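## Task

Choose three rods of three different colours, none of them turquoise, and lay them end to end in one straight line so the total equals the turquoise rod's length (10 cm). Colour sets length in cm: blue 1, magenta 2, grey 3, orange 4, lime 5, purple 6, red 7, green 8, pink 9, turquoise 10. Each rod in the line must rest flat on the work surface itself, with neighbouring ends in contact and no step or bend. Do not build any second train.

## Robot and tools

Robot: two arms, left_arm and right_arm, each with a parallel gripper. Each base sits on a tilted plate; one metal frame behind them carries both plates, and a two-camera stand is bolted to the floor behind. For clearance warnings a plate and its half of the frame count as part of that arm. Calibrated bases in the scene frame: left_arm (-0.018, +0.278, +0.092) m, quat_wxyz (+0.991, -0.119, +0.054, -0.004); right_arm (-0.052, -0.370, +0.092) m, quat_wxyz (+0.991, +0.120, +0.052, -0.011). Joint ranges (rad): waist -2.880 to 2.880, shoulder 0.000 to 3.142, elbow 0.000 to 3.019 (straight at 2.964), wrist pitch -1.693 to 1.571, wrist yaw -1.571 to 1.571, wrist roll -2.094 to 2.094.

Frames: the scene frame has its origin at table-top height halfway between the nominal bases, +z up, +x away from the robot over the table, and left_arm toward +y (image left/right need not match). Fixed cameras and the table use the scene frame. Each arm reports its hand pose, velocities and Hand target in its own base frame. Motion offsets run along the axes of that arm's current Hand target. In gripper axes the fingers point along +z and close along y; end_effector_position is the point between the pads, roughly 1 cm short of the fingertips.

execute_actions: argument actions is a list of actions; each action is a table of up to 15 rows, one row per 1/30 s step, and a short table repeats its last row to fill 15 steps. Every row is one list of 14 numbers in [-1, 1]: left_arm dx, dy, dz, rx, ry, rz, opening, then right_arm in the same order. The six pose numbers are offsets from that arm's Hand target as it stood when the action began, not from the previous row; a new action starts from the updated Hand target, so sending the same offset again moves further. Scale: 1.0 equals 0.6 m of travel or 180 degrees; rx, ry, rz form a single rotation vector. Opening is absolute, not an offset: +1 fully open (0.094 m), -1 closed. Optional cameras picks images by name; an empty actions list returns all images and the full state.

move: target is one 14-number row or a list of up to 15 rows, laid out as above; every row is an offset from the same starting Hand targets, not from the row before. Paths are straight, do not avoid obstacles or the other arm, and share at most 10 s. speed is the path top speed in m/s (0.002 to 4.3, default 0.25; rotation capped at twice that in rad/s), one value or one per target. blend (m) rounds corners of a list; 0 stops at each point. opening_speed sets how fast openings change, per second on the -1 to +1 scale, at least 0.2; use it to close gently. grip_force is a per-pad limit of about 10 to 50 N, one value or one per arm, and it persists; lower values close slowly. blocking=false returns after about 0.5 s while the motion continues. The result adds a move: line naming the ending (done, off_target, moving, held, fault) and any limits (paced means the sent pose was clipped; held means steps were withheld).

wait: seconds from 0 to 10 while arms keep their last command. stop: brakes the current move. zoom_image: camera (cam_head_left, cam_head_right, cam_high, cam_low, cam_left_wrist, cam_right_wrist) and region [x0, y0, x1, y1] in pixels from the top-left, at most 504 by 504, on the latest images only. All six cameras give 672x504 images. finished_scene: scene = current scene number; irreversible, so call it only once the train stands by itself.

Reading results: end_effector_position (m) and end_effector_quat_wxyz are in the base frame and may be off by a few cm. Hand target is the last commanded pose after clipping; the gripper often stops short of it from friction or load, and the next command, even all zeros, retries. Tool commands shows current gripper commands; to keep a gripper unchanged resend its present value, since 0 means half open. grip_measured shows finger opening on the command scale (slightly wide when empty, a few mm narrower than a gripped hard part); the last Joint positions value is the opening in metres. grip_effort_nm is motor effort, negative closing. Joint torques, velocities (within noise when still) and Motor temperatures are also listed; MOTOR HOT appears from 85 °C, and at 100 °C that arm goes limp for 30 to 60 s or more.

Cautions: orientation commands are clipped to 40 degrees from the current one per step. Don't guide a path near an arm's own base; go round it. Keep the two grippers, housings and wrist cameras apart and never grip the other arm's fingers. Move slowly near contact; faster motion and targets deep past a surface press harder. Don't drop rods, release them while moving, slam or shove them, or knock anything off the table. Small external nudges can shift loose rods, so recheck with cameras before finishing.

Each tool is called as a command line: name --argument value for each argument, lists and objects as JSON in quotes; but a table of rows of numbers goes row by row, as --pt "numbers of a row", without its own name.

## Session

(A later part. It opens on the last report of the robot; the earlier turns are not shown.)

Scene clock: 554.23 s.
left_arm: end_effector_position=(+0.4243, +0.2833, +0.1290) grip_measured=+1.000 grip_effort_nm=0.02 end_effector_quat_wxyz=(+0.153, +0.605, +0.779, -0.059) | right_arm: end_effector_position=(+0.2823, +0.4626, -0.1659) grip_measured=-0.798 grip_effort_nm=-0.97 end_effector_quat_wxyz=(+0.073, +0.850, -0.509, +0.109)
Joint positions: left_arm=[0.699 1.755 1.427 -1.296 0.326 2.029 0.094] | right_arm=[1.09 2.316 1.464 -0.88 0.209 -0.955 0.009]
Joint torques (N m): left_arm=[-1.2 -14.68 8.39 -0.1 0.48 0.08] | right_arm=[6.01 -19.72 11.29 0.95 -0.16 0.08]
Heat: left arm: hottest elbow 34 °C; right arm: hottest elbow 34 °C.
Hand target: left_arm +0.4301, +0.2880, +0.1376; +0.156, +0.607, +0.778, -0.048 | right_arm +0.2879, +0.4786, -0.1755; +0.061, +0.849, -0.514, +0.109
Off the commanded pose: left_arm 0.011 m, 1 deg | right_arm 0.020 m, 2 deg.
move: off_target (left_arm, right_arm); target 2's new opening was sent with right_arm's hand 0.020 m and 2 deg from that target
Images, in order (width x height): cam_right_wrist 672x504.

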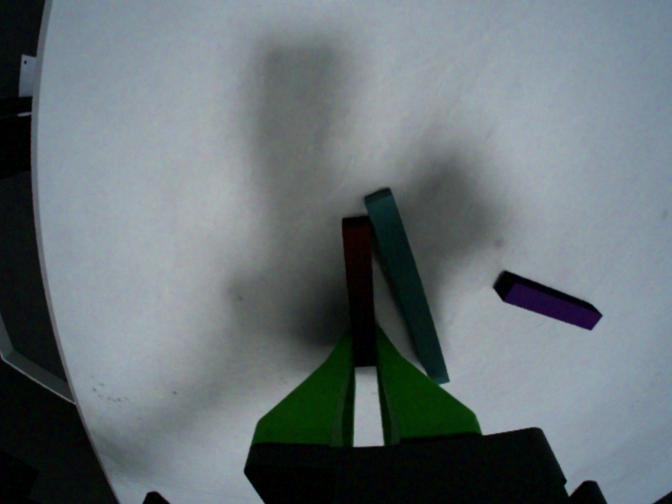

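move --target '[0,0,0,0,0,0,1,0,0.015,-0.16,0,0,0,-0.84]' --speed 0.15 --cameras '["cam_high","cam_right_wrist"]'

Scene clock: 566.97 s.
left_arm: end_effector_position=(+0.4243, +0.2833, +0.1290) grip_measured=+1.000 grip_effort_nm=0.02 end_effector_quat_wxyz=(+0.153, +0.605, +0.779, -0.059) | right_arm: end_effector_position=(+0.2666, +0.4780, -0.0932) grip_measured=-0.799 grip_effort_nm=-1.01 end_effector_quat_wxyz=(+0.074, +0.850, -0.510, +0.110)
Joint positions: left_arm=[0.699 1.755 1.427 -1.296 0.326 2.029 0.094] | right_arm=[1.127 2.198 1.485 -1.029 0.205 -0.915 0.009]
Joint torques (N m): left_arm=[-1.08 -14.15 8.46 -0.08 0.52 0.1] | right_arm=[6.59 -22.48 11.77 -0.36 -0.2 0.11]
Heat: left arm: hottest elbow 34 °C; right arm: hottest elbow 35 °C.
Hand target: left_arm +0.4301, +0.2880, +0.1376; +0.156, +0.607, +0.778, -0.048 | right_arm +0.2683, +0.4952, -0.0825; +0.060, +0.849, -0.514, +0.109
Off the commanded pose: left_arm 0.011 m, 1 deg | right_arm 0.020 m, 2 deg.
move: off_target (left_arm, right_arm)
Images, in order (width x height): cam_high 672x504, cam_right_wrist 672x504.

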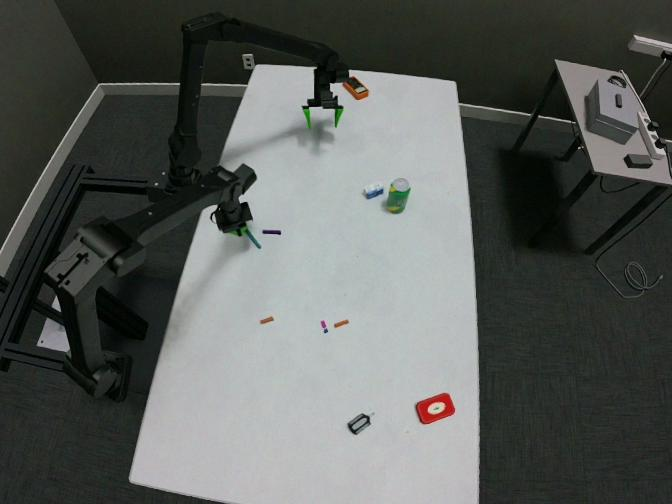

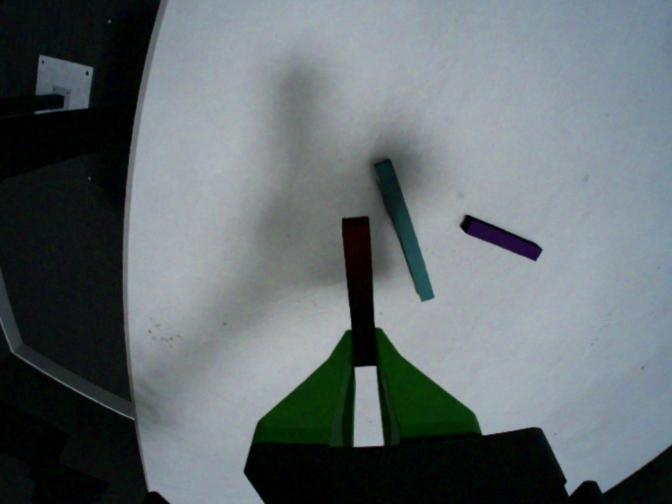

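move --target '[0,0,0,0,0,0,1,0.776,-0.2518,0.0818,0.0056,0.0081,0.0136,-0.84]' --speed 0.3 --cameras '["cam_right_wrist"]'

Scene clock: 596.67 s.
left_arm: end_effector_position=(+0.4243, +0.2833, +0.1290) grip_measured=+1.000 grip_effort_nm=0.02 end_effector_quat_wxyz=(+0.153, +0.605, +0.779, -0.059) | right_arm: end_effector_position=(+0.6086, +0.1472, -0.0089) grip_measured=-0.799 grip_effort_nm=-1.00 end_effector_quat_wxyz=(+0.055, +0.830, -0.540, +0.129)
Joint positions: left_arm=[0.699 1.755 1.427 -1.296 0.326 2.029 0.094] | right_arm=[0.312 2.107 1.589 -0.974 0.27 -1.687 0.009]
Joint torques (N m): left_arm=[-1.55 -14.39 8.32 -0.05 0.5 0.14] | right_arm=[7.53 -20.6 11.54 -0.29 -0.24 -0.19]
Motor temperatures (°C): left_arm=[20 31 34 22 21 19 21] | right_arm=[25 30 37 22 21 21 23]
Heat: left arm: hottest elbow 34 °C; right arm: hottest elbow 37 °C.
Hand target: left_arm +0.4301, +0.2880, +0.1376; +0.156, +0.607, +0.778, -0.048 | right_arm +0.6162, +0.1544, -0.0140; +0.058, +0.836, -0.530, +0.125
Off the commanded pose: left_arm 0.011 m, 1 deg | right_arm 0.012 m, 1 deg.
move: off_target (left_arm, right_arm)
Images, in order (width x height): cam_right_wrist 672x504.

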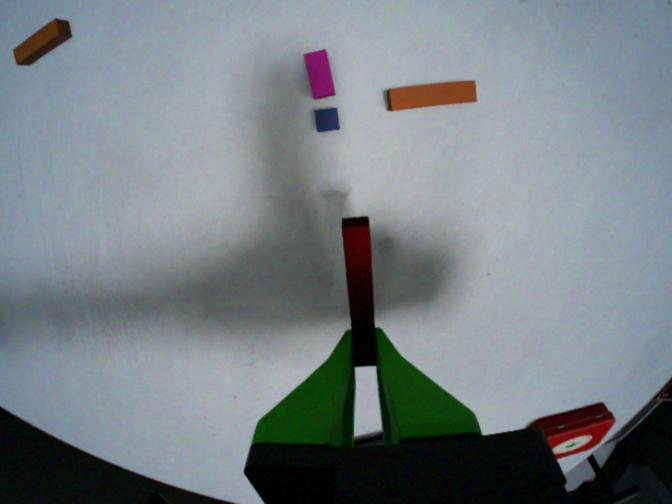

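zoom_image --camera "cam_right_wrist" --region '[280, 30, 400, 240]'

Scaled by 2.400 from the camera's 672x504 image, which has a finer 960x720 frame.

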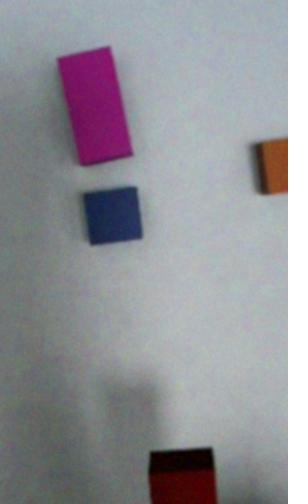

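move --pt "0 0 0 0 0 0 1 -0.0377 0.0768 -0.0221 0 0 -0.003 -0.84" --pt "0 0 0 0 0 0 1 -0.0421 0.0042 0.0418 0 0 -0.003 -0.84" --speed 0.12 --cameras '["cam_right_wrist"]'

Scene clock: 636.70 s.
left_arm: end_effector_position=(+0.4243, +0.2833, +0.1290) grip_measured=+1.000 grip_effort_nm=0.02 end_effector_quat_wxyz=(+0.153, +0.605, +0.779, -0.059) | right_arm: end_effector_position=(+0.5904, +0.1607, -0.0456) grip_measured=-0.799 grip_effort_nm=-1.00 end_effector_quat_wxyz=(+0.070, +0.840, -0.525, +0.116)
Joint positions: left_arm=[0.699 1.755 1.427 -1.296 0.326 2.029 0.094] | right_arm=[0.342 2.149 1.553 -0.939 0.27 -1.688 0.009]
Joint torques (N m): left_arm=[-1.67 -14.33 8.43 -0.12 0.49 0.13] | right_arm=[7.41 -21.48 11.73 0.55 -0.17 -0.01]
Heat: left arm: hottest elbow 34 °C; right arm: hottest elbow 35 °C.
Hand target: left_arm +0.4301, +0.2880, +0.1376; +0.156, +0.607, +0.778, -0.048 | right_arm +0.6075, +0.1696, -0.0448; +0.058, +0.839, -0.527, +0.125
Off the commanded pose: left_arm 0.011 m, 1 deg | right_arm 0.019 m, 2 deg.
move: off_target (left_arm, right_arm)
Images, in order (width x height): cam_right_wrist 672x504.

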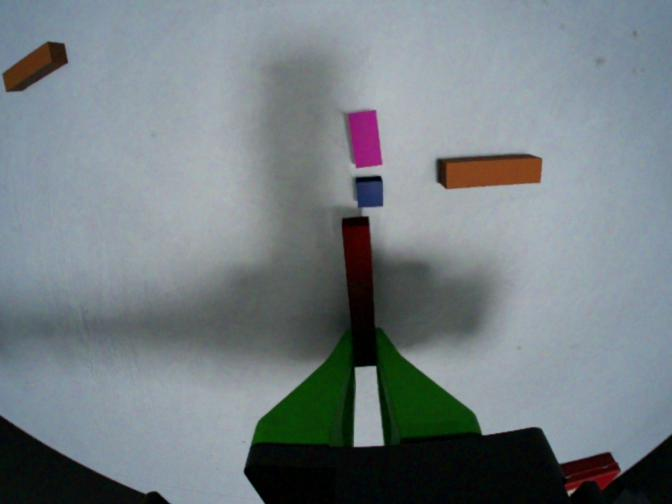

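zoom_image --camera "cam_right_wrist" --region '[310, 90, 450, 290]'

Scaled by 2.520 from the camera's 672x504 image, which has a finer 960x720 frame.

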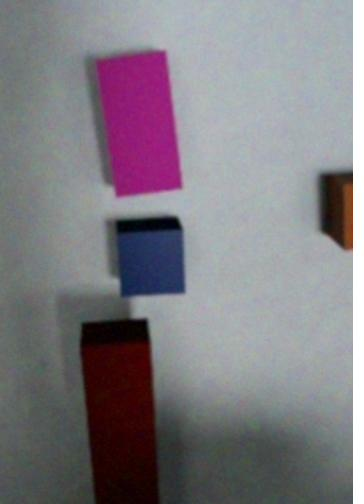

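move --target '[0,0,0,0,0,0,1,0.0221,-0.0055,0.0298,0,0,0,-0.84]' --speed 0.06 --cameras '["cam_right_wrist"]'

Scene clock: 659.93 s.
left_arm: end_effector_position=(+0.4243, +0.2833, +0.1290) grip_measured=+1.000 grip_effort_nm=0.02 end_effector_quat_wxyz=(+0.153, +0.605, +0.779, -0.059) | right_arm: end_effector_position=(+0.5975, +0.1599, -0.0535) grip_measured=-0.799 grip_effort_nm=-1.00 end_effector_quat_wxyz=(+0.067, +0.841, -0.524, +0.119)
Joint positions: left_arm=[0.699 1.755 1.427 -1.296 0.326 2.029 0.094] | right_arm=[0.337 2.17 1.566 -0.921 0.27 -1.697 0.009]
Joint torques (N m): left_arm=[-1.96 -14.56 8.57 -0.13 0.54 0.12] | right_arm=[5.83 -20.54 11.85 0.87 -0.22 -0.21]
Heat: left arm: hottest elbow 35 °C; right arm: hottest elbow 37 °C.
Hand target: left_arm +0.4301, +0.2880, +0.1376; +0.156, +0.607, +0.778, -0.048 | right_arm +0.6187, +0.1556, -0.0583; +0.058, +0.839, -0.526, +0.125
Off the commanded pose: left_arm 0.011 m, 1 deg | right_arm 0.022 m, 1 deg.
move: off_target (left_arm, right_arm)
Images, in order (width x height): cam_right_wrist 672x504.

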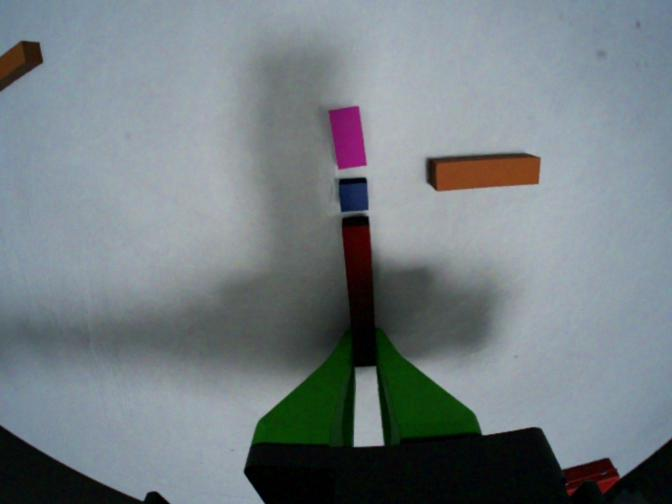

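move --pt "0 0 0 0 0 0 1 -0.0028 0.0004 0.01 0 0 0 -0.84" --pt "0 0 0 0 0 0 1 -0.0649 -0.0057 -0.0004 0 0 0 -0.84" --speed 0.05 --cameras '["cam_right_wrist"]'

Scene clock: 687.10 s.
left_arm: end_effector_position=(+0.4243, +0.2833, +0.1290) grip_measured=+1.000 grip_effort_nm=0.02 end_effector_quat_wxyz=(+0.153, +0.605, +0.779, -0.059) | right_arm: end_effector_position=(+0.5914, +0.1798, -0.0628) grip_measured=-0.799 grip_effort_nm=-1.01 end_effector_quat_wxyz=(+0.065, +0.842, -0.523, +0.119)
Joint positions: left_arm=[0.699 1.755 1.427 -1.296 0.326 2.029 0.094] | right_arm=[0.371 2.186 1.566 -0.911 0.27 -1.664 0.009]
Joint torques (N m): left_arm=[-1.55 -15.09 8.54 -0.1 0.49 0.1] | right_arm=[8.35 -20.54 11.97 0.42 -0.11 0.08]
Heat: left arm: hottest elbow 35 °C; right arm: hottest elbow 35 °C.
Hand target: left_arm +0.4301, +0.2880, +0.1376; +0.156, +0.607, +0.778, -0.048 | right_arm +0.6055, +0.1910, -0.0685; +0.058, +0.839, -0.526, +0.125
Off the commanded pose: left_arm 0.011 m, 1 deg | right_arm 0.019 m, 1 deg.
move: off_target (left_arm, right_arm)
Images, in order (width x height): cam_right_wrist 672x504.

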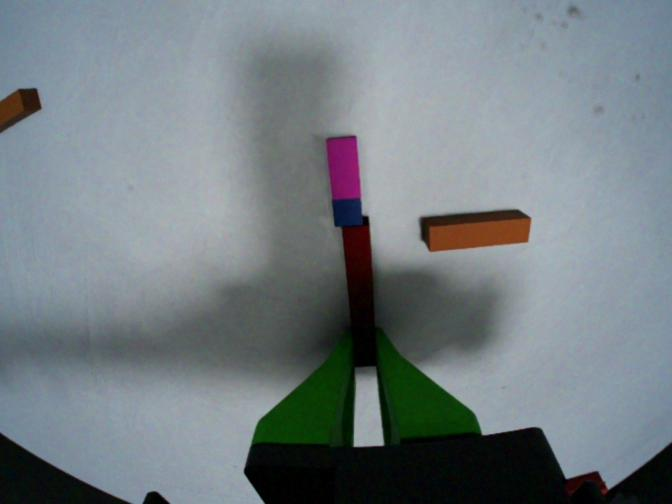

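move --pt "0 0 0 0 0 0 1 0 0 0 0 0 0 -0.4" --pt "0 0 0 0 0 0 1 0.0009 -0.0035 -0.0797 0 0 0 -0.4" --pt "0 0 0 0 0 0 1 -0.0856 0.0622 -0.0895 0 0 0 -0.4" --pt "0 0 0 0 0 0 1 -0.1026 0.0012 -0.0166 0 0 0 -0.4" --speed '[0.1,0.12,0.15,0.1]' --blend '[0,0.01,0.01,0]' --opening_speed 1.0 --cameras '["cam_right_wrist"]'

Scene clock: 712.47 s.
left_arm: end_effector_position=(+0.4243, +0.2833, +0.1290) grip_measured=+1.000 grip_effort_nm=0.02 end_effector_quat_wxyz=(+0.153, +0.605, +0.779, -0.059) | right_arm: end_effector_position=(+0.5586, +0.2405, -0.0763) grip_measured=-0.402 grip_effort_nm=0.12 end_effector_quat_wxyz=(+0.072, +0.845, -0.517, +0.115)
Joint positions: left_arm=[0.699 1.755 1.427 -1.296 0.326 2.029 0.094] | right_arm=[0.484 2.209 1.567 -0.935 0.272 -1.56 0.028]
Joint torques (N m): left_arm=[-1.85 -14.68 8.51 -0.28 0.52 0.07] | right_arm=[7.06 -21.36 11.73 0.68 -0.04 0.1]
Heat: left arm: hottest elbow 35 °C; right arm: hottest elbow 35 °C.
Hand target: left_arm +0.4301, +0.2880, +0.1376; +0.156, +0.607, +0.778, -0.048 | right_arm +0.5779, +0.2463, -0.0757; +0.058, +0.839, -0.527, +0.125
Off the commanded pose: left_arm 0.011 m, 1 deg | right_arm 0.020 m, 2 deg.
move: off_target (left_arm, right_arm)
Images, in order (width x height): cam_right_wrist 672x504.

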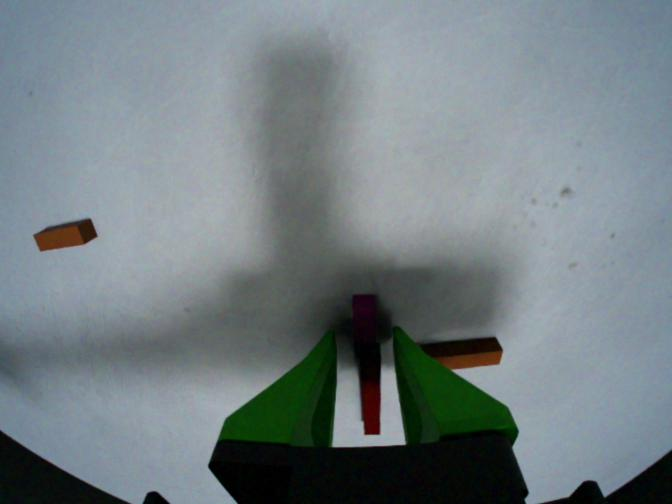

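zoom_image --camera "cam_right_wrist" --region '[300, 270, 450, 450]'

Scaled by 2.800 from the camera's 672x504 image, which has a finer 960x720 frame.

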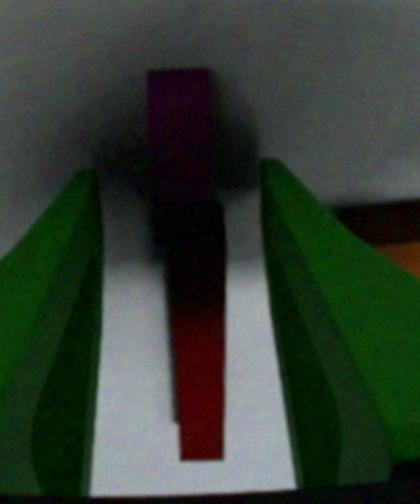

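move --pt "0 0 0 0 0 0 1 0.0262 0.0011 0.0035 0 0 0 -0.4" --pt "0 0 0 0 0 0 1 0.0262 0.0011 0.0143 0 0 0 -0.4" --speed 0.06 --cameras '["cam_right_wrist"]'

Scene clock: 732.20 s.
left_arm: end_effector_position=(+0.4243, +0.2833, +0.1290) grip_measured=+1.000 grip_effort_nm=0.02 end_effector_quat_wxyz=(+0.153, +0.605, +0.779, -0.059) | right_arm: end_effector_position=(+0.5650, +0.2339, -0.0763) grip_measured=-0.402 grip_effort_nm=0.12 end_effector_quat_wxyz=(+0.067, +0.842, -0.523, +0.118)
Joint positions: left_arm=[0.699 1.755 1.427 -1.296 0.326 2.029 0.094] | right_arm=[0.47 2.209 1.567 -0.921 0.272 -1.561 0.028]
Joint torques (N m): left_arm=[-0.91 -14.21 8.61 -0.14 0.55 0.11] | right_arm=[5.71 -21.3 11.07 0.85 -0.04 -0.19]
Heat: left arm: hottest elbow 35 °C; right arm: hottest elbow 36 °C.
Hand target: left_arm +0.4301, +0.2880, +0.1376; +0.156, +0.607, +0.778, -0.048 | right_arm +0.5850, +0.2305, -0.0797; +0.058, +0.839, -0.526, +0.125
Off the commanded pose: left_arm 0.011 m, 1 deg | right_arm 0.021 m, 1 deg.
move: off_target (left_arm, right_arm)
Images, in order (width x height): cam_right_wrist 672x504.

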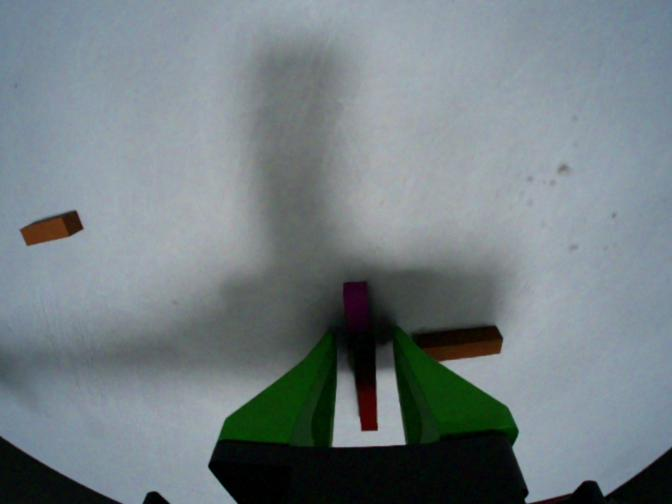

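zoom_image --camera "cam_right_wrist" --region '[300, 260, 440, 440]'

Scaled by 2.800 from the camera's 672x504 image, which has a finer 960x720 frame.

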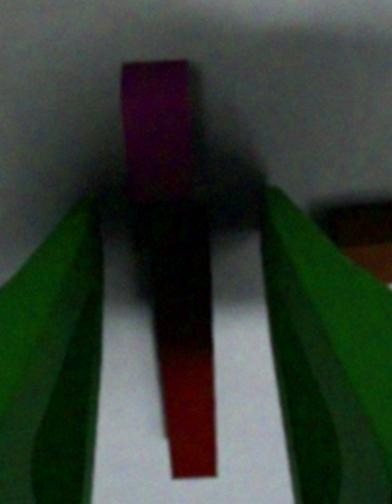

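move --target '[0,0,0,0,0,0,1,0,0,0,0,0,0,-0.84]' --speed 0.06 --opening_speed 0.5 --cameras '["cam_right_wrist"]'

Scene clock: 739.73 s.
left_arm: end_effector_position=(+0.4243, +0.2833, +0.1290) grip_measured=+1.000 grip_effort_nm=0.02 end_effector_quat_wxyz=(+0.153, +0.605, +0.779, -0.059) | right_arm: end_effector_position=(+0.5650, +0.2339, -0.0763) grip_measured=-0.800 grip_effort_nm=-0.96 end_effector_quat_wxyz=(+0.067, +0.842, -0.523, +0.118)
Joint positions: left_arm=[0.699 1.755 1.427 -1.296 0.326 2.029 0.094] | right_arm=[0.47 2.209 1.567 -0.921 0.272 -1.561 0.009]
Joint torques (N m): left_arm=[-1.14 -14.27 8.47 -0.16 0.48 0.1] | right_arm=[5.89 -21.19 11.17 0.96 -0.06 -0.19]
Heat: left arm: hottest elbow 35 °C; right arm: hottest elbow 36 °C.
Hand target: left_arm +0.4301, +0.2880, +0.1376; +0.156, +0.607, +0.778, -0.048 | right_arm +0.5850, +0.2305, -0.0797; +0.058, +0.839, -0.526, +0.125
Off the commanded pose: left_arm 0.011 m, 1 deg | right_arm 0.021 m, 1 deg.
move: off_target (left_arm, right_arm)
Images, in order (width x height): cam_right_wrist 672x504.

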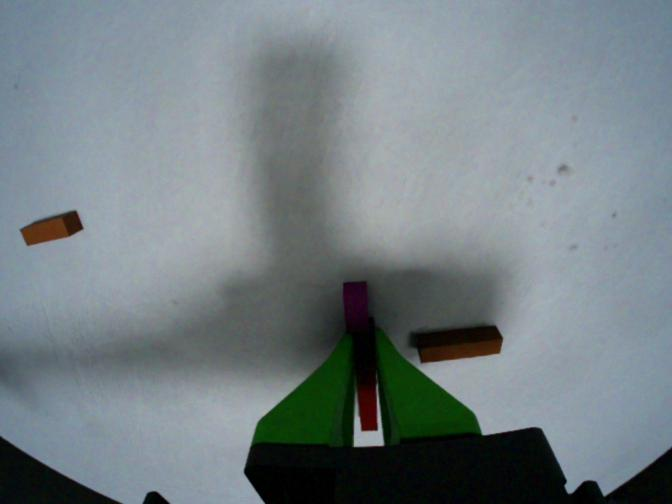

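zoom_image --camera "cam_right_wrist" --region '[300, 260, 440, 440]'

Scaled by 2.800 from the camera's 672x504 image, which has a finer 960x720 frame.

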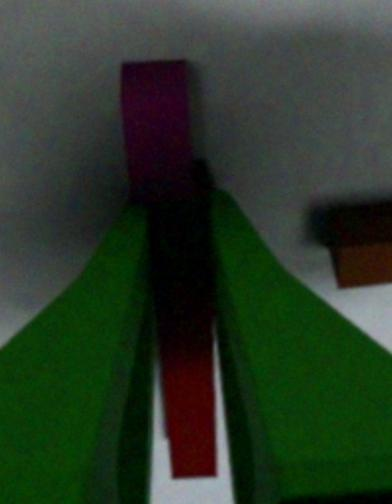

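move --pt "0 0 0 0 0 0 1 0 0 0 0 0 0 -0.4" --pt "0 0 0 0 0 0 1 0.05 0.0 -0.09 0 0 0 -0.4" --speed '[0.1,0.12]' --opening_speed 1.0 --cameras '["cam_right_wrist"]'

Scene clock: 759.47 s.
left_arm: end_effector_position=(+0.4243, +0.2833, +0.1290) grip_measured=+1.000 grip_effort_nm=0.02 end_effector_quat_wxyz=(+0.153, +0.605, +0.779, -0.059) | right_arm: end_effector_position=(+0.5712, +0.2193, -0.0384) grip_measured=-0.402 grip_effort_nm=0.12 end_effector_quat_wxyz=(+0.070, +0.841, -0.524, +0.116)
Joint positions: left_arm=[0.699 1.755 1.427 -1.296 0.326 2.029 0.094] | right_arm=[0.444 2.153 1.582 -0.992 0.272 -1.584 0.028]
Joint torques (N m): left_arm=[-0.91 -14.39 8.42 -0.1 0.52 0.07] | right_arm=[5.89 -24.35 11.73 -0.49 -0.08 -0.2]
Heat: left arm: hottest elbow 35 °C; right arm: hottest elbow 37 °C.
Hand target: left_arm +0.4301, +0.2880, +0.1376; +0.156, +0.607, +0.778, -0.048 | right_arm +0.5895, +0.2167, -0.0197; +0.058, +0.839, -0.527, +0.125
Off the commanded pose: left_arm 0.011 m, 1 deg | right_arm 0.026 m, 2 deg.
move: off_target (left_arm, right_arm)
Images, in order (width x height): cam_right_wrist 672x504.

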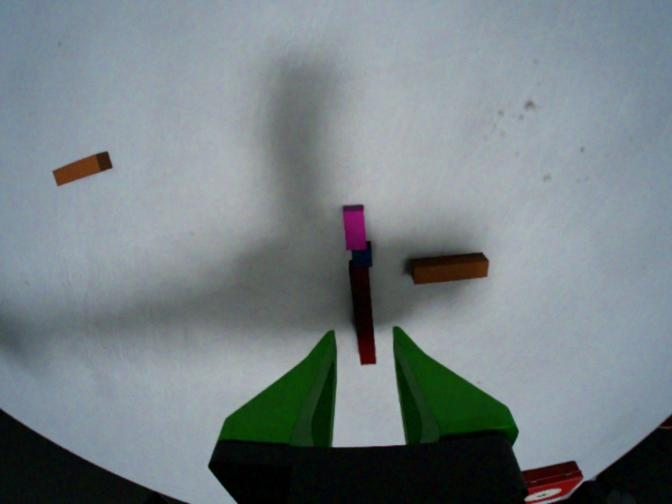

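zoom_image --camera "cam_right_wrist" --region '[310, 190, 430, 380]'

Scaled by 2.653 from the camera's 672x504 image, which has a finer 960x720 frame.

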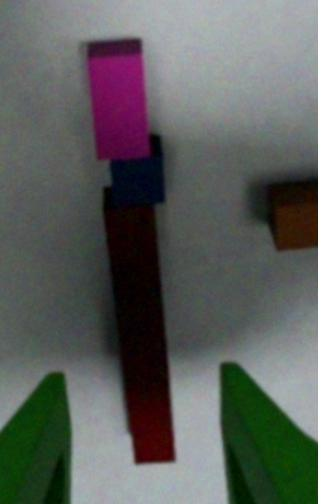

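move --pt "0 0 0 0 0 0 1 -0.0470 0.0601 -0.0062 0 0 0.015 -0.4" --pt "0 0 0 0 0 0 1 -0.0667 -0.0039 0.0785 0 0 0.015 -0.4" --speed 0.12 --blend '[0.005,0]' --cameras '["cam_right_wrist"]'

Scene clock: 830.30 s.
left_arm: end_effector_position=(+0.4243, +0.2833, +0.1290) grip_measured=+1.000 grip_effort_nm=0.02 end_effector_quat_wxyz=(+0.153, +0.605, +0.779, -0.059) | right_arm: end_effector_position=(+0.5670, +0.2290, -0.0757) grip_measured=-0.402 grip_effort_nm=0.11 end_effector_quat_wxyz=(+0.069, +0.829, -0.542, +0.117)
Joint positions: left_arm=[0.699 1.755 1.427 -1.296 0.326 2.029 0.094] | right_arm=[0.461 2.212 1.575 -0.934 0.273 -1.522 0.028]
Joint torques (N m): left_arm=[-0.97 -14.56 8.5 0.02 0.47 0.09] | right_arm=[8.12 -21.89 11.49 0.61 -0.1 0.09]
Motor temperatures (°C): left_arm=[20 32 35 22 21 19 21] | right_arm=[25 35 37 22 21 21 23]
Heat: left arm: hottest elbow 35 °C; right arm: hottest elbow 37 °C.
Hand target: left_arm +0.4301, +0.2880, +0.1376; +0.156, +0.607, +0.778, -0.048 | right_arm +0.5820, +0.2418, -0.0757; +0.055, +0.826, -0.546, +0.126
Off the commanded pose: left_arm 0.011 m, 1 deg | right_arm 0.020 m, 2 deg.
move: off_target (left_arm, right_arm)
Images, in order (width x height): cam_right_wrist 672x504.

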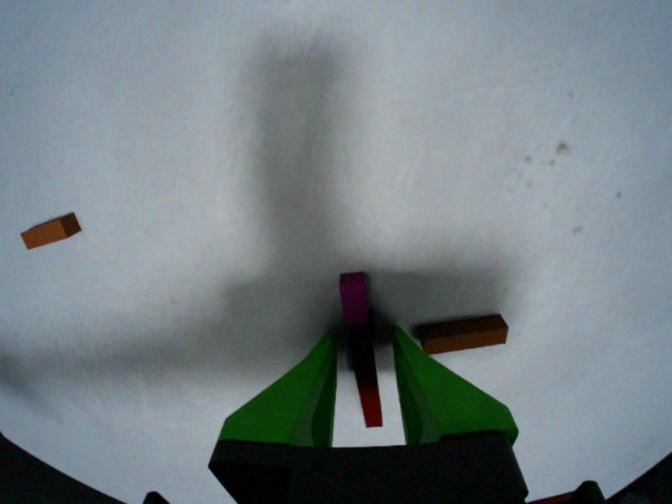

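zoom_image --camera "cam_right_wrist" --region '[310, 260, 430, 440]'

Scaled by 2.800 from the camera's 672x504 image, which has a finer 960x720 frame.

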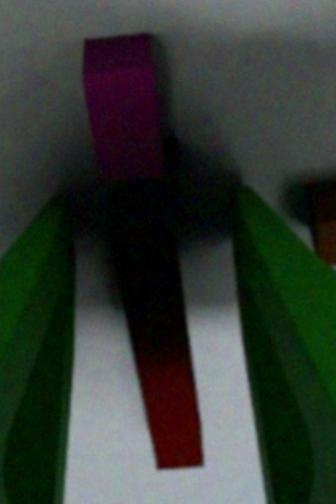

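move --target '[0,0,0,0,0,0,1,0,0,0,0,0,0,-0.84]' --speed 0.06 --opening_speed 0.5 --cameras '["cam_right_wrist"]'

Scene clock: 839.20 s.
left_arm: end_effector_position=(+0.4243, +0.2833, +0.1290) grip_measured=+1.000 grip_effort_nm=0.02 end_effector_quat_wxyz=(+0.153, +0.605, +0.779, -0.059) | right_arm: end_effector_position=(+0.5670, +0.2290, -0.0757) grip_measured=-0.800 grip_effort_nm=-0.96 end_effector_quat_wxyz=(+0.069, +0.829, -0.542, +0.117)
Joint positions: left_arm=[0.699 1.755 1.427 -1.296 0.326 2.029 0.094] | right_arm=[0.461 2.212 1.575 -0.934 0.273 -1.522 0.009]
Joint torques (N m): left_arm=[-1.26 -14.68 8.58 -0.02 0.52 0.1] | right_arm=[8.12 -21.48 11.62 0.72 -0.11 0.09]
Heat: left arm: hottest elbow 35 °C; right arm: hottest elbow 37 °C.
Hand target: left_arm +0.4301, +0.2880, +0.1376; +0.156, +0.607, +0.778, -0.048 | right_arm +0.5820, +0.2418, -0.0757; +0.055, +0.826, -0.546, +0.126
Off the commanded pose: left_arm 0.011 m, 1 deg | right_arm 0.020 m, 2 deg.
move: off_target (left_arm, right_arm)
Images, in order (width x height): cam_right_wrist 672x504.

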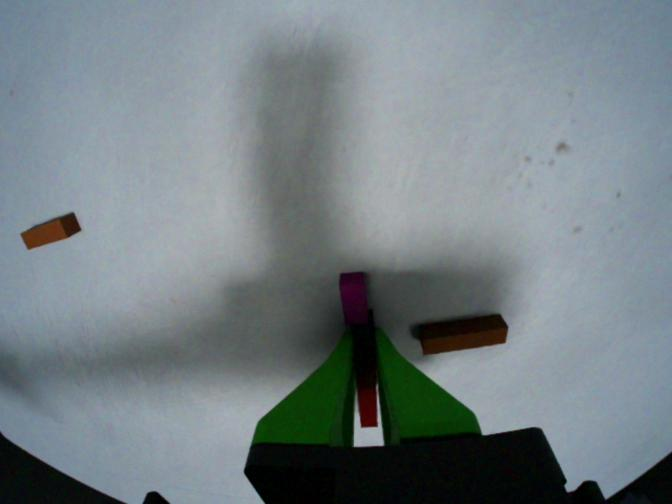

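move --pt "0 0 0 0 0 0 1 0 0 0 0 0 0 -0.55" --pt "0 0 0 0 0 0 1 -0.0272 0.0004 -0.0076 0 0 0 -0.55" --pt "0 0 0 0 0 0 1 -0.0301 0.0009 0.0028 0 0 0 -0.55" --speed 0.06 --opening_speed 1.0 --cameras '["cam_right_wrist"]'

Scene clock: 860.30 s.
left_arm: end_effector_position=(+0.4243, +0.2833, +0.1290) grip_measured=+1.000 grip_effort_nm=0.02 end_effector_quat_wxyz=(+0.153, +0.605, +0.779, -0.059) | right_arm: end_effector_position=(+0.5628, +0.2436, -0.0746) grip_measured=-0.552 grip_effort_nm=0.12 end_effector_quat_wxyz=(+0.064, +0.828, -0.544, +0.120)
Joint positions: left_arm=[0.699 1.755 1.427 -1.296 0.326 2.029 0.094] | right_arm=[0.486 2.212 1.579 -0.934 0.273 -1.495 0.021]
Joint torques (N m): left_arm=[-1.26 -14.1 8.49 -0.27 0.47 0.1] | right_arm=[8.23 -20.54 11.7 0.77 -0.07 0.09]
Heat: left arm: hottest elbow 35 °C; right arm: hottest elbow 38 °C.
Hand target: left_arm +0.4301, +0.2880, +0.1376; +0.156, +0.607, +0.778, -0.048 | right_arm +0.5751, +0.2571, -0.0823; +0.055, +0.826, -0.546, +0.126
Off the commanded pose: left_arm 0.011 m, 1 deg | right_arm 0.020 m, 1 deg.
move: off_target (left_arm, right_arm)
Images, in order (width x height): cam_right_wrist 672x504.

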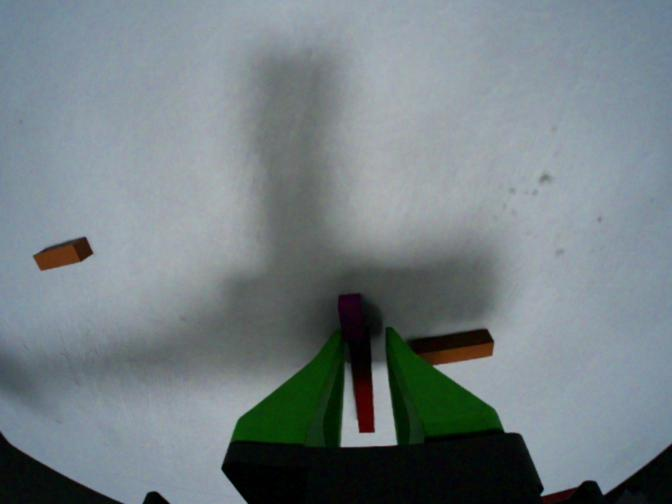

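move --target '[0,0,0,0,0,0,1,-0.0037,0.0064,0.0127,0,0,0,-0.55]' --speed 0.06 --cameras '["cam_right_wrist"]'

Scene clock: 878.43 s.
left_arm: end_effector_position=(+0.4243, +0.2833, +0.1290) grip_measured=+1.000 grip_effort_nm=0.02 end_effector_quat_wxyz=(+0.153, +0.605, +0.779, -0.059) | right_arm: end_effector_position=(+0.5651, +0.2448, -0.0784) grip_measured=-0.552 grip_effort_nm=0.12 end_effector_quat_wxyz=(+0.060, +0.828, -0.544, +0.122)
Joint positions: left_arm=[0.699 1.755 1.427 -1.296 0.326 2.029 0.094] | right_arm=[0.486 2.219 1.579 -0.917 0.273 -1.494 0.021]
Joint torques (N m): left_arm=[-1.49 -14.39 8.58 -0.2 0.55 0.08] | right_arm=[8.53 -20.95 10.3 0.96 -0.08 0.1]
Heat: left arm: hottest elbow 35 °C; right arm: hottest elbow 38 °C.
Hand target: left_arm +0.4301, +0.2880, +0.1376; +0.156, +0.607, +0.778, -0.048 | right_arm +0.5718, +0.2558, -0.0904; +0.055, +0.826, -0.546, +0.126
Off the commanded pose: left_arm 0.011 m, 1 deg | right_arm 0.018 m, 1 deg.
move: off_target (left_arm, right_arm)
Images, in order (width x height): cam_right_wrist 672x504.

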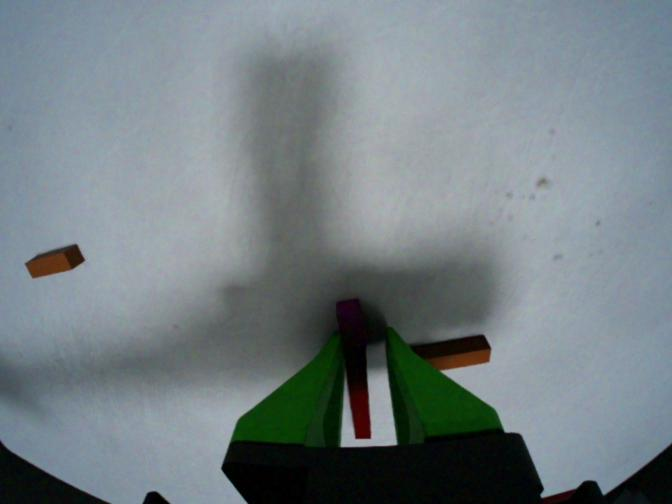

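move --target '[0,0,0,0,0,0,1,0.0006,0.0152,-0.0023,-0.0127,0,0,-0.55]' --speed 0.06 --cameras '[]'

Scene clock: 905.73 s.
left_arm: end_effector_position=(+0.4243, +0.2833, +0.1290) grip_measured=+1.000 grip_effort_nm=0.02 end_effector_quat_wxyz=(+0.153, +0.605, +0.779, -0.059) | right_arm: end_effector_position=(+0.5619, +0.2431, -0.0784) grip_measured=-0.552 grip_effort_nm=0.12 end_effector_quat_wxyz=(+0.066, +0.825, -0.548, +0.119)
Joint positions: left_arm=[0.699 1.755 1.427 -1.296 0.326 2.029 0.094] | right_arm=[0.486 2.219 1.579 -0.932 0.273 -1.483 0.021]
Joint torques (N m): left_arm=[-1.32 -14.39 8.66 0.01 0.53 0.06] | right_arm=[8.41 -20.54 10.63 -0.29 -0.18 0.09]
Heat: left arm: hottest elbow 35 °C; right arm: hottest elbow 37 °C.
Hand target: left_arm +0.4301, +0.2880, +0.1376; +0.156, +0.607, +0.778, -0.048 | right_arm +0.5634, +0.2522, -0.0894; +0.072, +0.825, -0.549, +0.116
Off the commanded pose: left_arm 0.011 m, 1 deg | right_arm 0.014 m, 1 deg.
move: off_target (left_arm, right_arm)
No camera images: "cameras" was empty.

move --target '[0,0,0,0,0,0,1,0.0001,0.0047,-0.0007,-0.0040,0,-0.0055,-0.55]' --speed 0.06 --cameras '[]'

Scene clock: 914.67 s.
left_arm: end_effector_position=(+0.4243, +0.2833, +0.1290) grip_measured=+1.000 grip_effort_nm=0.02 end_effector_quat_wxyz=(+0.153, +0.605, +0.779, -0.059) | right_arm: end_effector_position=(+0.5588, +0.2415, -0.0784) grip_measured=-0.552 grip_effort_nm=0.12 end_effector_quat_wxyz=(+0.072, +0.826, -0.547, +0.116)
Joint positions: left_arm=[0.699 1.755 1.427 -1.296 0.326 2.029 0.094] | right_arm=[0.486 2.219 1.579 -0.947 0.273 -1.483 0.021]
Joint torques (N m): left_arm=[-0.67 -14.15 8.61 -0.18 0.51 0.04] | right_arm=[8.35 -20.54 10.77 -0.39 -0.24 -0.05]
Heat: left arm: hottest elbow 35 °C; right arm: hottest elbow 37 °C.
Hand target: left_arm +0.4301, +0.2880, +0.1376; +0.156, +0.607, +0.778, -0.048 | right_arm +0.5608, +0.2511, -0.0890; +0.078, +0.829, -0.542, +0.111
Off the commanded pose: left_arm 0.011 m, 1 deg | right_arm 0.014 m, 1 deg.
move: off_target (left_arm, right_arm)
No camera images: "cameras" was empty.

move --target '[0,0,0,0,0,0,1,-0.0003,-0.0131,0.0015,0.0106,0,-0.002,-0.55]' --speed 0.06 --cameras '[]'

Scene clock: 925.13 s.
left_arm: end_effector_position=(+0.4243, +0.2833, +0.1290) grip_measured=+1.000 grip_effort_nm=0.02 end_effector_quat_wxyz=(+0.153, +0.605, +0.779, -0.059) | right_arm: end_effector_position=(+0.5605, +0.2423, -0.0784) grip_measured=-0.552 grip_effort_nm=0.12 end_effector_quat_wxyz=(+0.069, +0.826, -0.547, +0.118)
Joint positions: left_arm=[0.699 1.755 1.427 -1.296 0.326 2.029 0.094] | right_arm=[0.486 2.219 1.579 -0.939 0.273 -1.484 0.021]
Joint torques (N m): left_arm=[-1.44 -14.15 8.68 -0.08 0.52 0.06] | right_arm=[8.41 -20.48 10.51 0.92 -0.12 -0.18]
Heat: left arm: hottest elbow 35 °C; right arm: hottest elbow 37 °C.
Hand target: left_arm +0.4301, +0.2880, +0.1376; +0.156, +0.607, +0.778, -0.048 | right_arm +0.5680, +0.2542, -0.0900; +0.064, +0.832, -0.538, +0.120
Off the commanded pose: left_arm 0.011 m, 1 deg | right_arm 0.018 m, 1 deg.
move: off_target (left_arm, right_arm)
No camera images: "cameras" was empty.

move --target '[0,0,0,0,0,0,1,0,0,0,0.0015,0,-0.003,-0.84]' --speed 0.06 --opening_speed 0.5 --cameras '["cam_right_wrist"]'

Scene clock: 933.57 s.
left_arm: end_effector_position=(+0.4243, +0.2833, +0.1290) grip_measured=+1.000 grip_effort_nm=0.02 end_effector_quat_wxyz=(+0.153, +0.605, +0.779, -0.059) | right_arm: end_effector_position=(+0.5619, +0.2431, -0.0784) grip_measured=-0.801 grip_effort_nm=-0.96 end_effector_quat_wxyz=(+0.067, +0.828, -0.544, +0.119)
Joint positions: left_arm=[0.699 1.755 1.427 -1.296 0.326 2.029 0.094] | right_arm=[0.486 2.219 1.579 -0.932 0.273 -1.493 0.009]
Joint torques (N m): left_arm=[-0.85 -13.92 8.42 -0.1 0.53 0.09] | right_arm=[8.47 -20.72 10.14 0.88 -0.15 -0.19]
Heat: left arm: hottest elbow 35 °C; right arm: hottest elbow 37 °C.
Hand target: left_arm +0.4301, +0.2880, +0.1376; +0.156, +0.607, +0.778, -0.048 | right_arm +0.5680, +0.2542, -0.0900; +0.063, +0.835, -0.533, +0.121
Off the commanded pose: left_arm 0.011 m, 1 deg | right_arm 0.017 m, 2 deg.
move: off_target (left_arm, right_arm)
Images, in order (width x height): cam_right_wrist 672x504.

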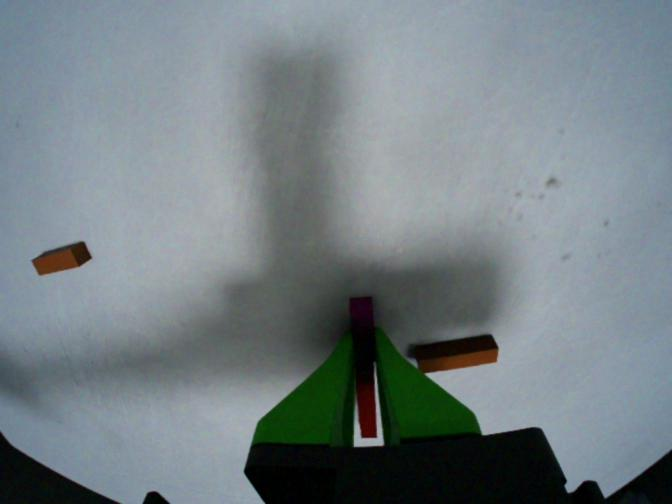

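zoom_image --camera "cam_right_wrist" --region '[310, 280, 430, 450]'

Scaled by 2.965 from the camera's 672x504 image, which has a finer 960x720 frame.

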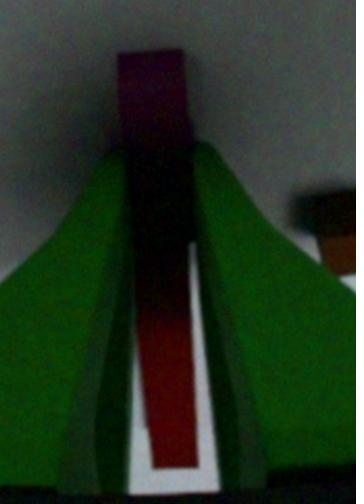

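move --pt "0 0 0 0 0 0 1 0 0 0 0 0 0 -0.5" --pt "0 0 0 0 0 0 1 0.06 0.0 -0.08 0 0 0 -0.5" --speed '[0.1,0.12]' --opening_speed 1.0 --cameras '["cam_right_wrist"]'

Scene clock: 947.43 s.
left_arm: end_effector_position=(+0.4243, +0.2833, +0.1290) grip_measured=+1.000 grip_effort_nm=0.02 end_effector_quat_wxyz=(+0.153, +0.605, +0.779, -0.059) | right_arm: end_effector_position=(+0.5588, +0.2381, -0.0517) grip_measured=-0.502 grip_effort_nm=0.12 end_effector_quat_wxyz=(+0.074, +0.837, -0.530, +0.115)
Joint positions: left_arm=[0.699 1.755 1.427 -1.296 0.326 2.029 0.094] | right_arm=[0.481 2.174 1.579 -0.989 0.273 -1.529 0.023]
Joint torques (N m): left_arm=[-1.03 -14.27 8.54 -0.06 0.48 0.07] | right_arm=[5.83 -24.47 11 -0.39 -0.11 -0.2]
Heat: left arm: hottest elbow 35 °C; right arm: hottest elbow 37 °C.
Hand target: left_arm +0.4301, +0.2880, +0.1376; +0.156, +0.607, +0.778, -0.048 | right_arm +0.5759, +0.2340, -0.0340; +0.063, +0.835, -0.533, +0.121
Off the commanded pose: left_arm 0.011 m, 1 deg | right_arm 0.025 m, 2 deg.
move: off_target (left_arm, right_arm)
Images, in order (width x height): cam_right_wrist 672x504.

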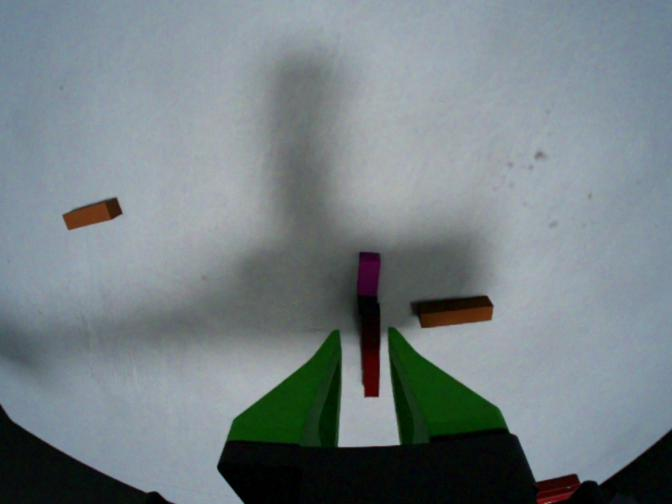

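zoom_image --camera "cam_right_wrist" --region '[320, 240, 420, 400]'

Scaled by 3.150 from the camera's 672x504 image, which has a finer 960x720 frame.

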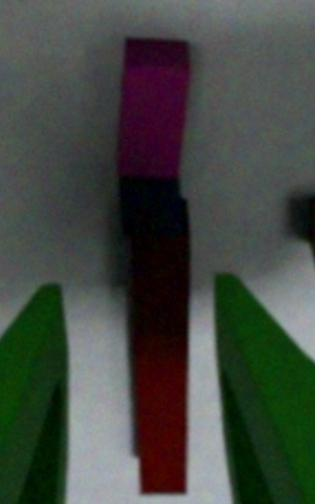

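move --target '[0,0,0,0,0,0,1,0.09,0.0,-0.04,0,0,0,-0.6]' --speed 0.15 --cameras '["cam_right_wrist","cam_head_left","cam_low"]'

Scene clock: 959.63 s.
left_arm: end_effector_position=(+0.4243, +0.2833, +0.1290) grip_measured=+1.000 grip_effort_nm=0.02 end_effector_quat_wxyz=(+0.153, +0.605, +0.779, -0.059) | right_arm: end_effector_position=(+0.5782, +0.1877, -0.0173) grip_measured=-0.598 grip_effort_nm=-0.07 end_effector_quat_wxyz=(+0.078, +0.833, -0.536, +0.112)
Joint positions: left_arm=[0.699 1.755 1.427 -1.296 0.326 2.029 0.094] | right_arm=[0.392 2.119 1.586 -1.038 0.273 -1.606 0.019]
Joint torques (N m): left_arm=[-0.62 -14.33 8.61 -0.09 0.49 0.11] | right_arm=[7.06 -24.12 11.97 -0.44 -0.2 -0.21]
Heat: left arm: hottest elbow 35 °C; right arm: hottest elbow 37 °C.
Hand target: left_arm +0.4301, +0.2880, +0.1376; +0.156, +0.607, +0.778, -0.048 | right_arm +0.5945, +0.1923, +0.0037; +0.063, +0.835, -0.533, +0.121
Off the commanded pose: left_arm 0.011 m, 1 deg | right_arm 0.027 m, 2 deg.
move: off_target (left_arm, right_arm)
Images, in order (width x height): cam_head_left 672x504, cam_low 672x504, cam_right_wrist 672x504.

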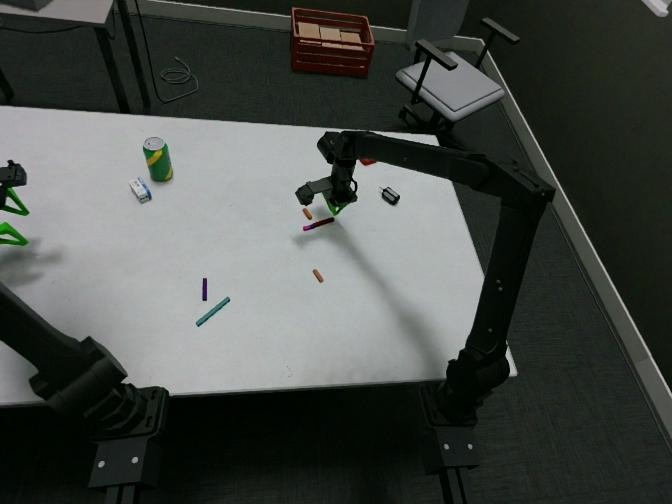

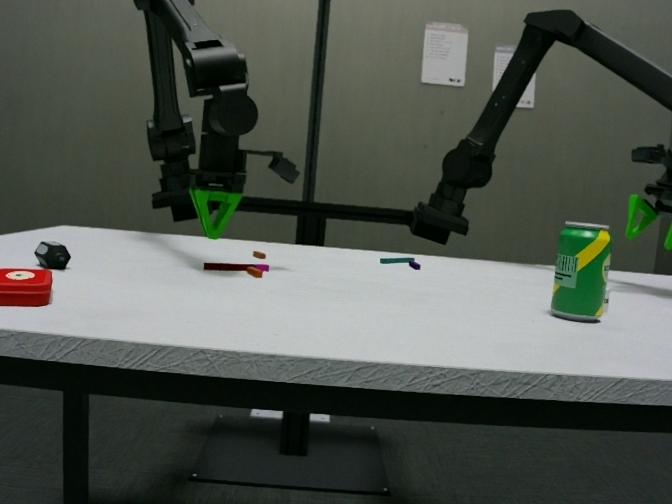

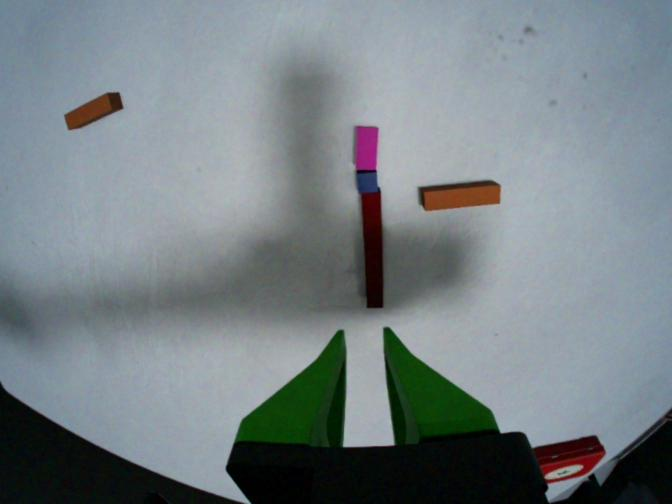

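zoom_image --camera "cam_right_wrist" --region '[330, 115, 410, 315]'

zoom_image --camera "cam_right_wrist" --region '[335, 120, 405, 220]'

Scaled by 2.520 from the camera's 672x504 image, which has a finer 960x720 frame.

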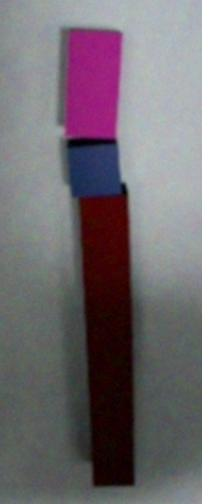

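Scaled by 5.040 from the camera's 672x504 image, which has a finer 960x720 frame.

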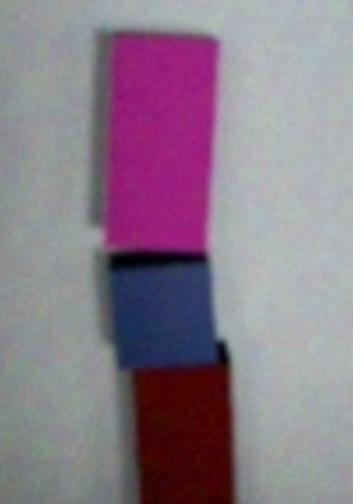

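move --pt "0 0 0 0 0 0 1 -0.0899 0.0523 0.0233 0 0 0.009 -0.45" --pt "0 0 0 0 0 0 1 -0.1312 -0.0128 0.1052 0 0 0.009 -0.45" --speed '[0.15,0.1]' --cameras '["cam_right_wrist"]'

Scene clock: 991.87 s.
left_arm: end_effector_position=(+0.4243, +0.2833, +0.1290) grip_measured=+1.000 grip_effort_nm=0.02 end_effector_quat_wxyz=(+0.153, +0.605, +0.779, -0.059) | right_arm: end_effector_position=(+0.5642, +0.2333, -0.0771) grip_measured=-0.452 grip_effort_nm=0.12 end_effector_quat_wxyz=(+0.076, +0.829, -0.543, +0.113)
Joint positions: left_arm=[0.699 1.755 1.427 -1.296 0.326 2.029 0.094] | right_arm=[0.47 2.223 1.59 -0.958 0.273 -1.509 0.026]
Joint torques (N m): left_arm=[-0.91 -14.21 8.47 -0.06 0.52 0.1] | right_arm=[8.64 -21.6 11.7 0.7 -0.15 0.09]
Heat: left arm: hottest elbow 35 °C; right arm: hottest elbow 38 °C.
Hand target: left_arm +0.4301, +0.2880, +0.1376; +0.156, +0.607, +0.778, -0.048 | right_arm +0.5782, +0.2498, -0.0783; +0.061, +0.827, -0.545, +0.122
Off the commanded pose: left_arm 0.011 m, 1 deg | right_arm 0.022 m, 2 deg.
move: off_target (left_arm, right_arm)
Images, in order (width x height): cam_right_wrist 672x504.

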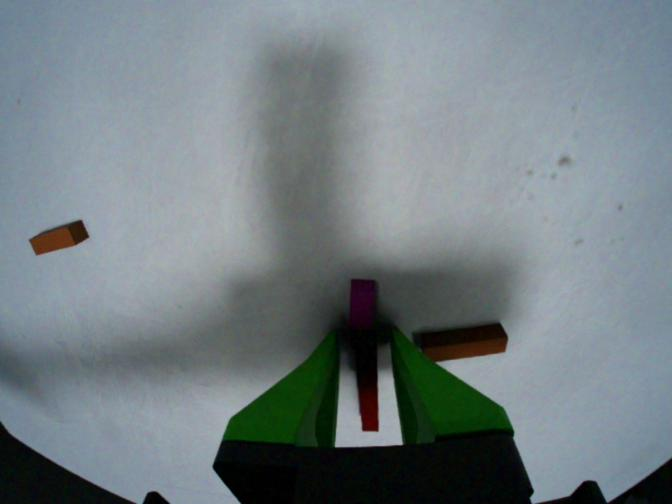

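move --target '[0,0,0,0,0,0,1,-0.005,0.0001,-0.0014,0,0,0,-0.45]' --speed 0.06 --cameras '[]'

Scene clock: 999.37 s.
left_arm: end_effector_position=(+0.4243, +0.2833, +0.1290) grip_measured=+1.000 grip_effort_nm=0.02 end_effector_quat_wxyz=(+0.153, +0.605, +0.779, -0.059) | right_arm: end_effector_position=(+0.5638, +0.2344, -0.0771) grip_measured=-0.452 grip_effort_nm=0.12 end_effector_quat_wxyz=(+0.076, +0.828, -0.544, +0.114)
Joint positions: left_arm=[0.699 1.755 1.427 -1.296 0.326 2.029 0.094] | right_arm=[0.472 2.223 1.59 -0.958 0.273 -1.505 0.026]
Joint torques (N m): left_arm=[-1.73 -14.56 8.53 -0.08 0.54 0.07] | right_arm=[9 -21.48 11.85 0.57 -0.16 0.09]
Heat: left arm: hottest elbow 35 °C; right arm: hottest elbow 38 °C.
Hand target: left_arm +0.4301, +0.2880, +0.1376; +0.156, +0.607, +0.778, -0.048 | right_arm +0.5769, +0.2527, -0.0783; +0.061, +0.827, -0.545, +0.122
Off the commanded pose: left_arm 0.011 m, 1 deg | right_arm 0.023 m, 2 deg.
move: off_target (left_arm, right_arm)
No camera images: "cameras" was empty.

move --target '[0,0,0,0,0,0,1,-0.007,0,-0.0019,0,0,0,-0.45]' --speed 0.06 --cameras '[]'

Scene clock: 1003.90 s.
left_arm: end_effector_position=(+0.4243, +0.2833, +0.1290) grip_measured=+1.000 grip_effort_nm=0.02 end_effector_quat_wxyz=(+0.153, +0.605, +0.779, -0.059) | right_arm: end_effector_position=(+0.5618, +0.2391, -0.0771) grip_measured=-0.452 grip_effort_nm=0.12 end_effector_quat_wxyz=(+0.075, +0.828, -0.543, +0.114)
Joint positions: left_arm=[0.699 1.755 1.427 -1.296 0.326 2.029 0.094] | right_arm=[0.48 2.223 1.59 -0.958 0.273 -1.497 0.026]
Joint torques (N m): left_arm=[-1.14 -14.68 8.4 -0.21 0.49 0.08] | right_arm=[8.7 -21.42 12.07 0.53 -0.15 0.08]
Heat: left arm: hottest elbow 35 °C; right arm: hottest elbow 38 °C.
Hand target: left_arm +0.4301, +0.2880, +0.1376; +0.156, +0.607, +0.778, -0.048 | right_arm +0.5752, +0.2566, -0.0783; +0.061, +0.827, -0.545, +0.122
Off the commanded pose: left_arm 0.011 m, 1 deg | right_arm 0.022 m, 2 deg.
move: off_target (left_arm, right_arm)
No camera images: "cameras" was empty.


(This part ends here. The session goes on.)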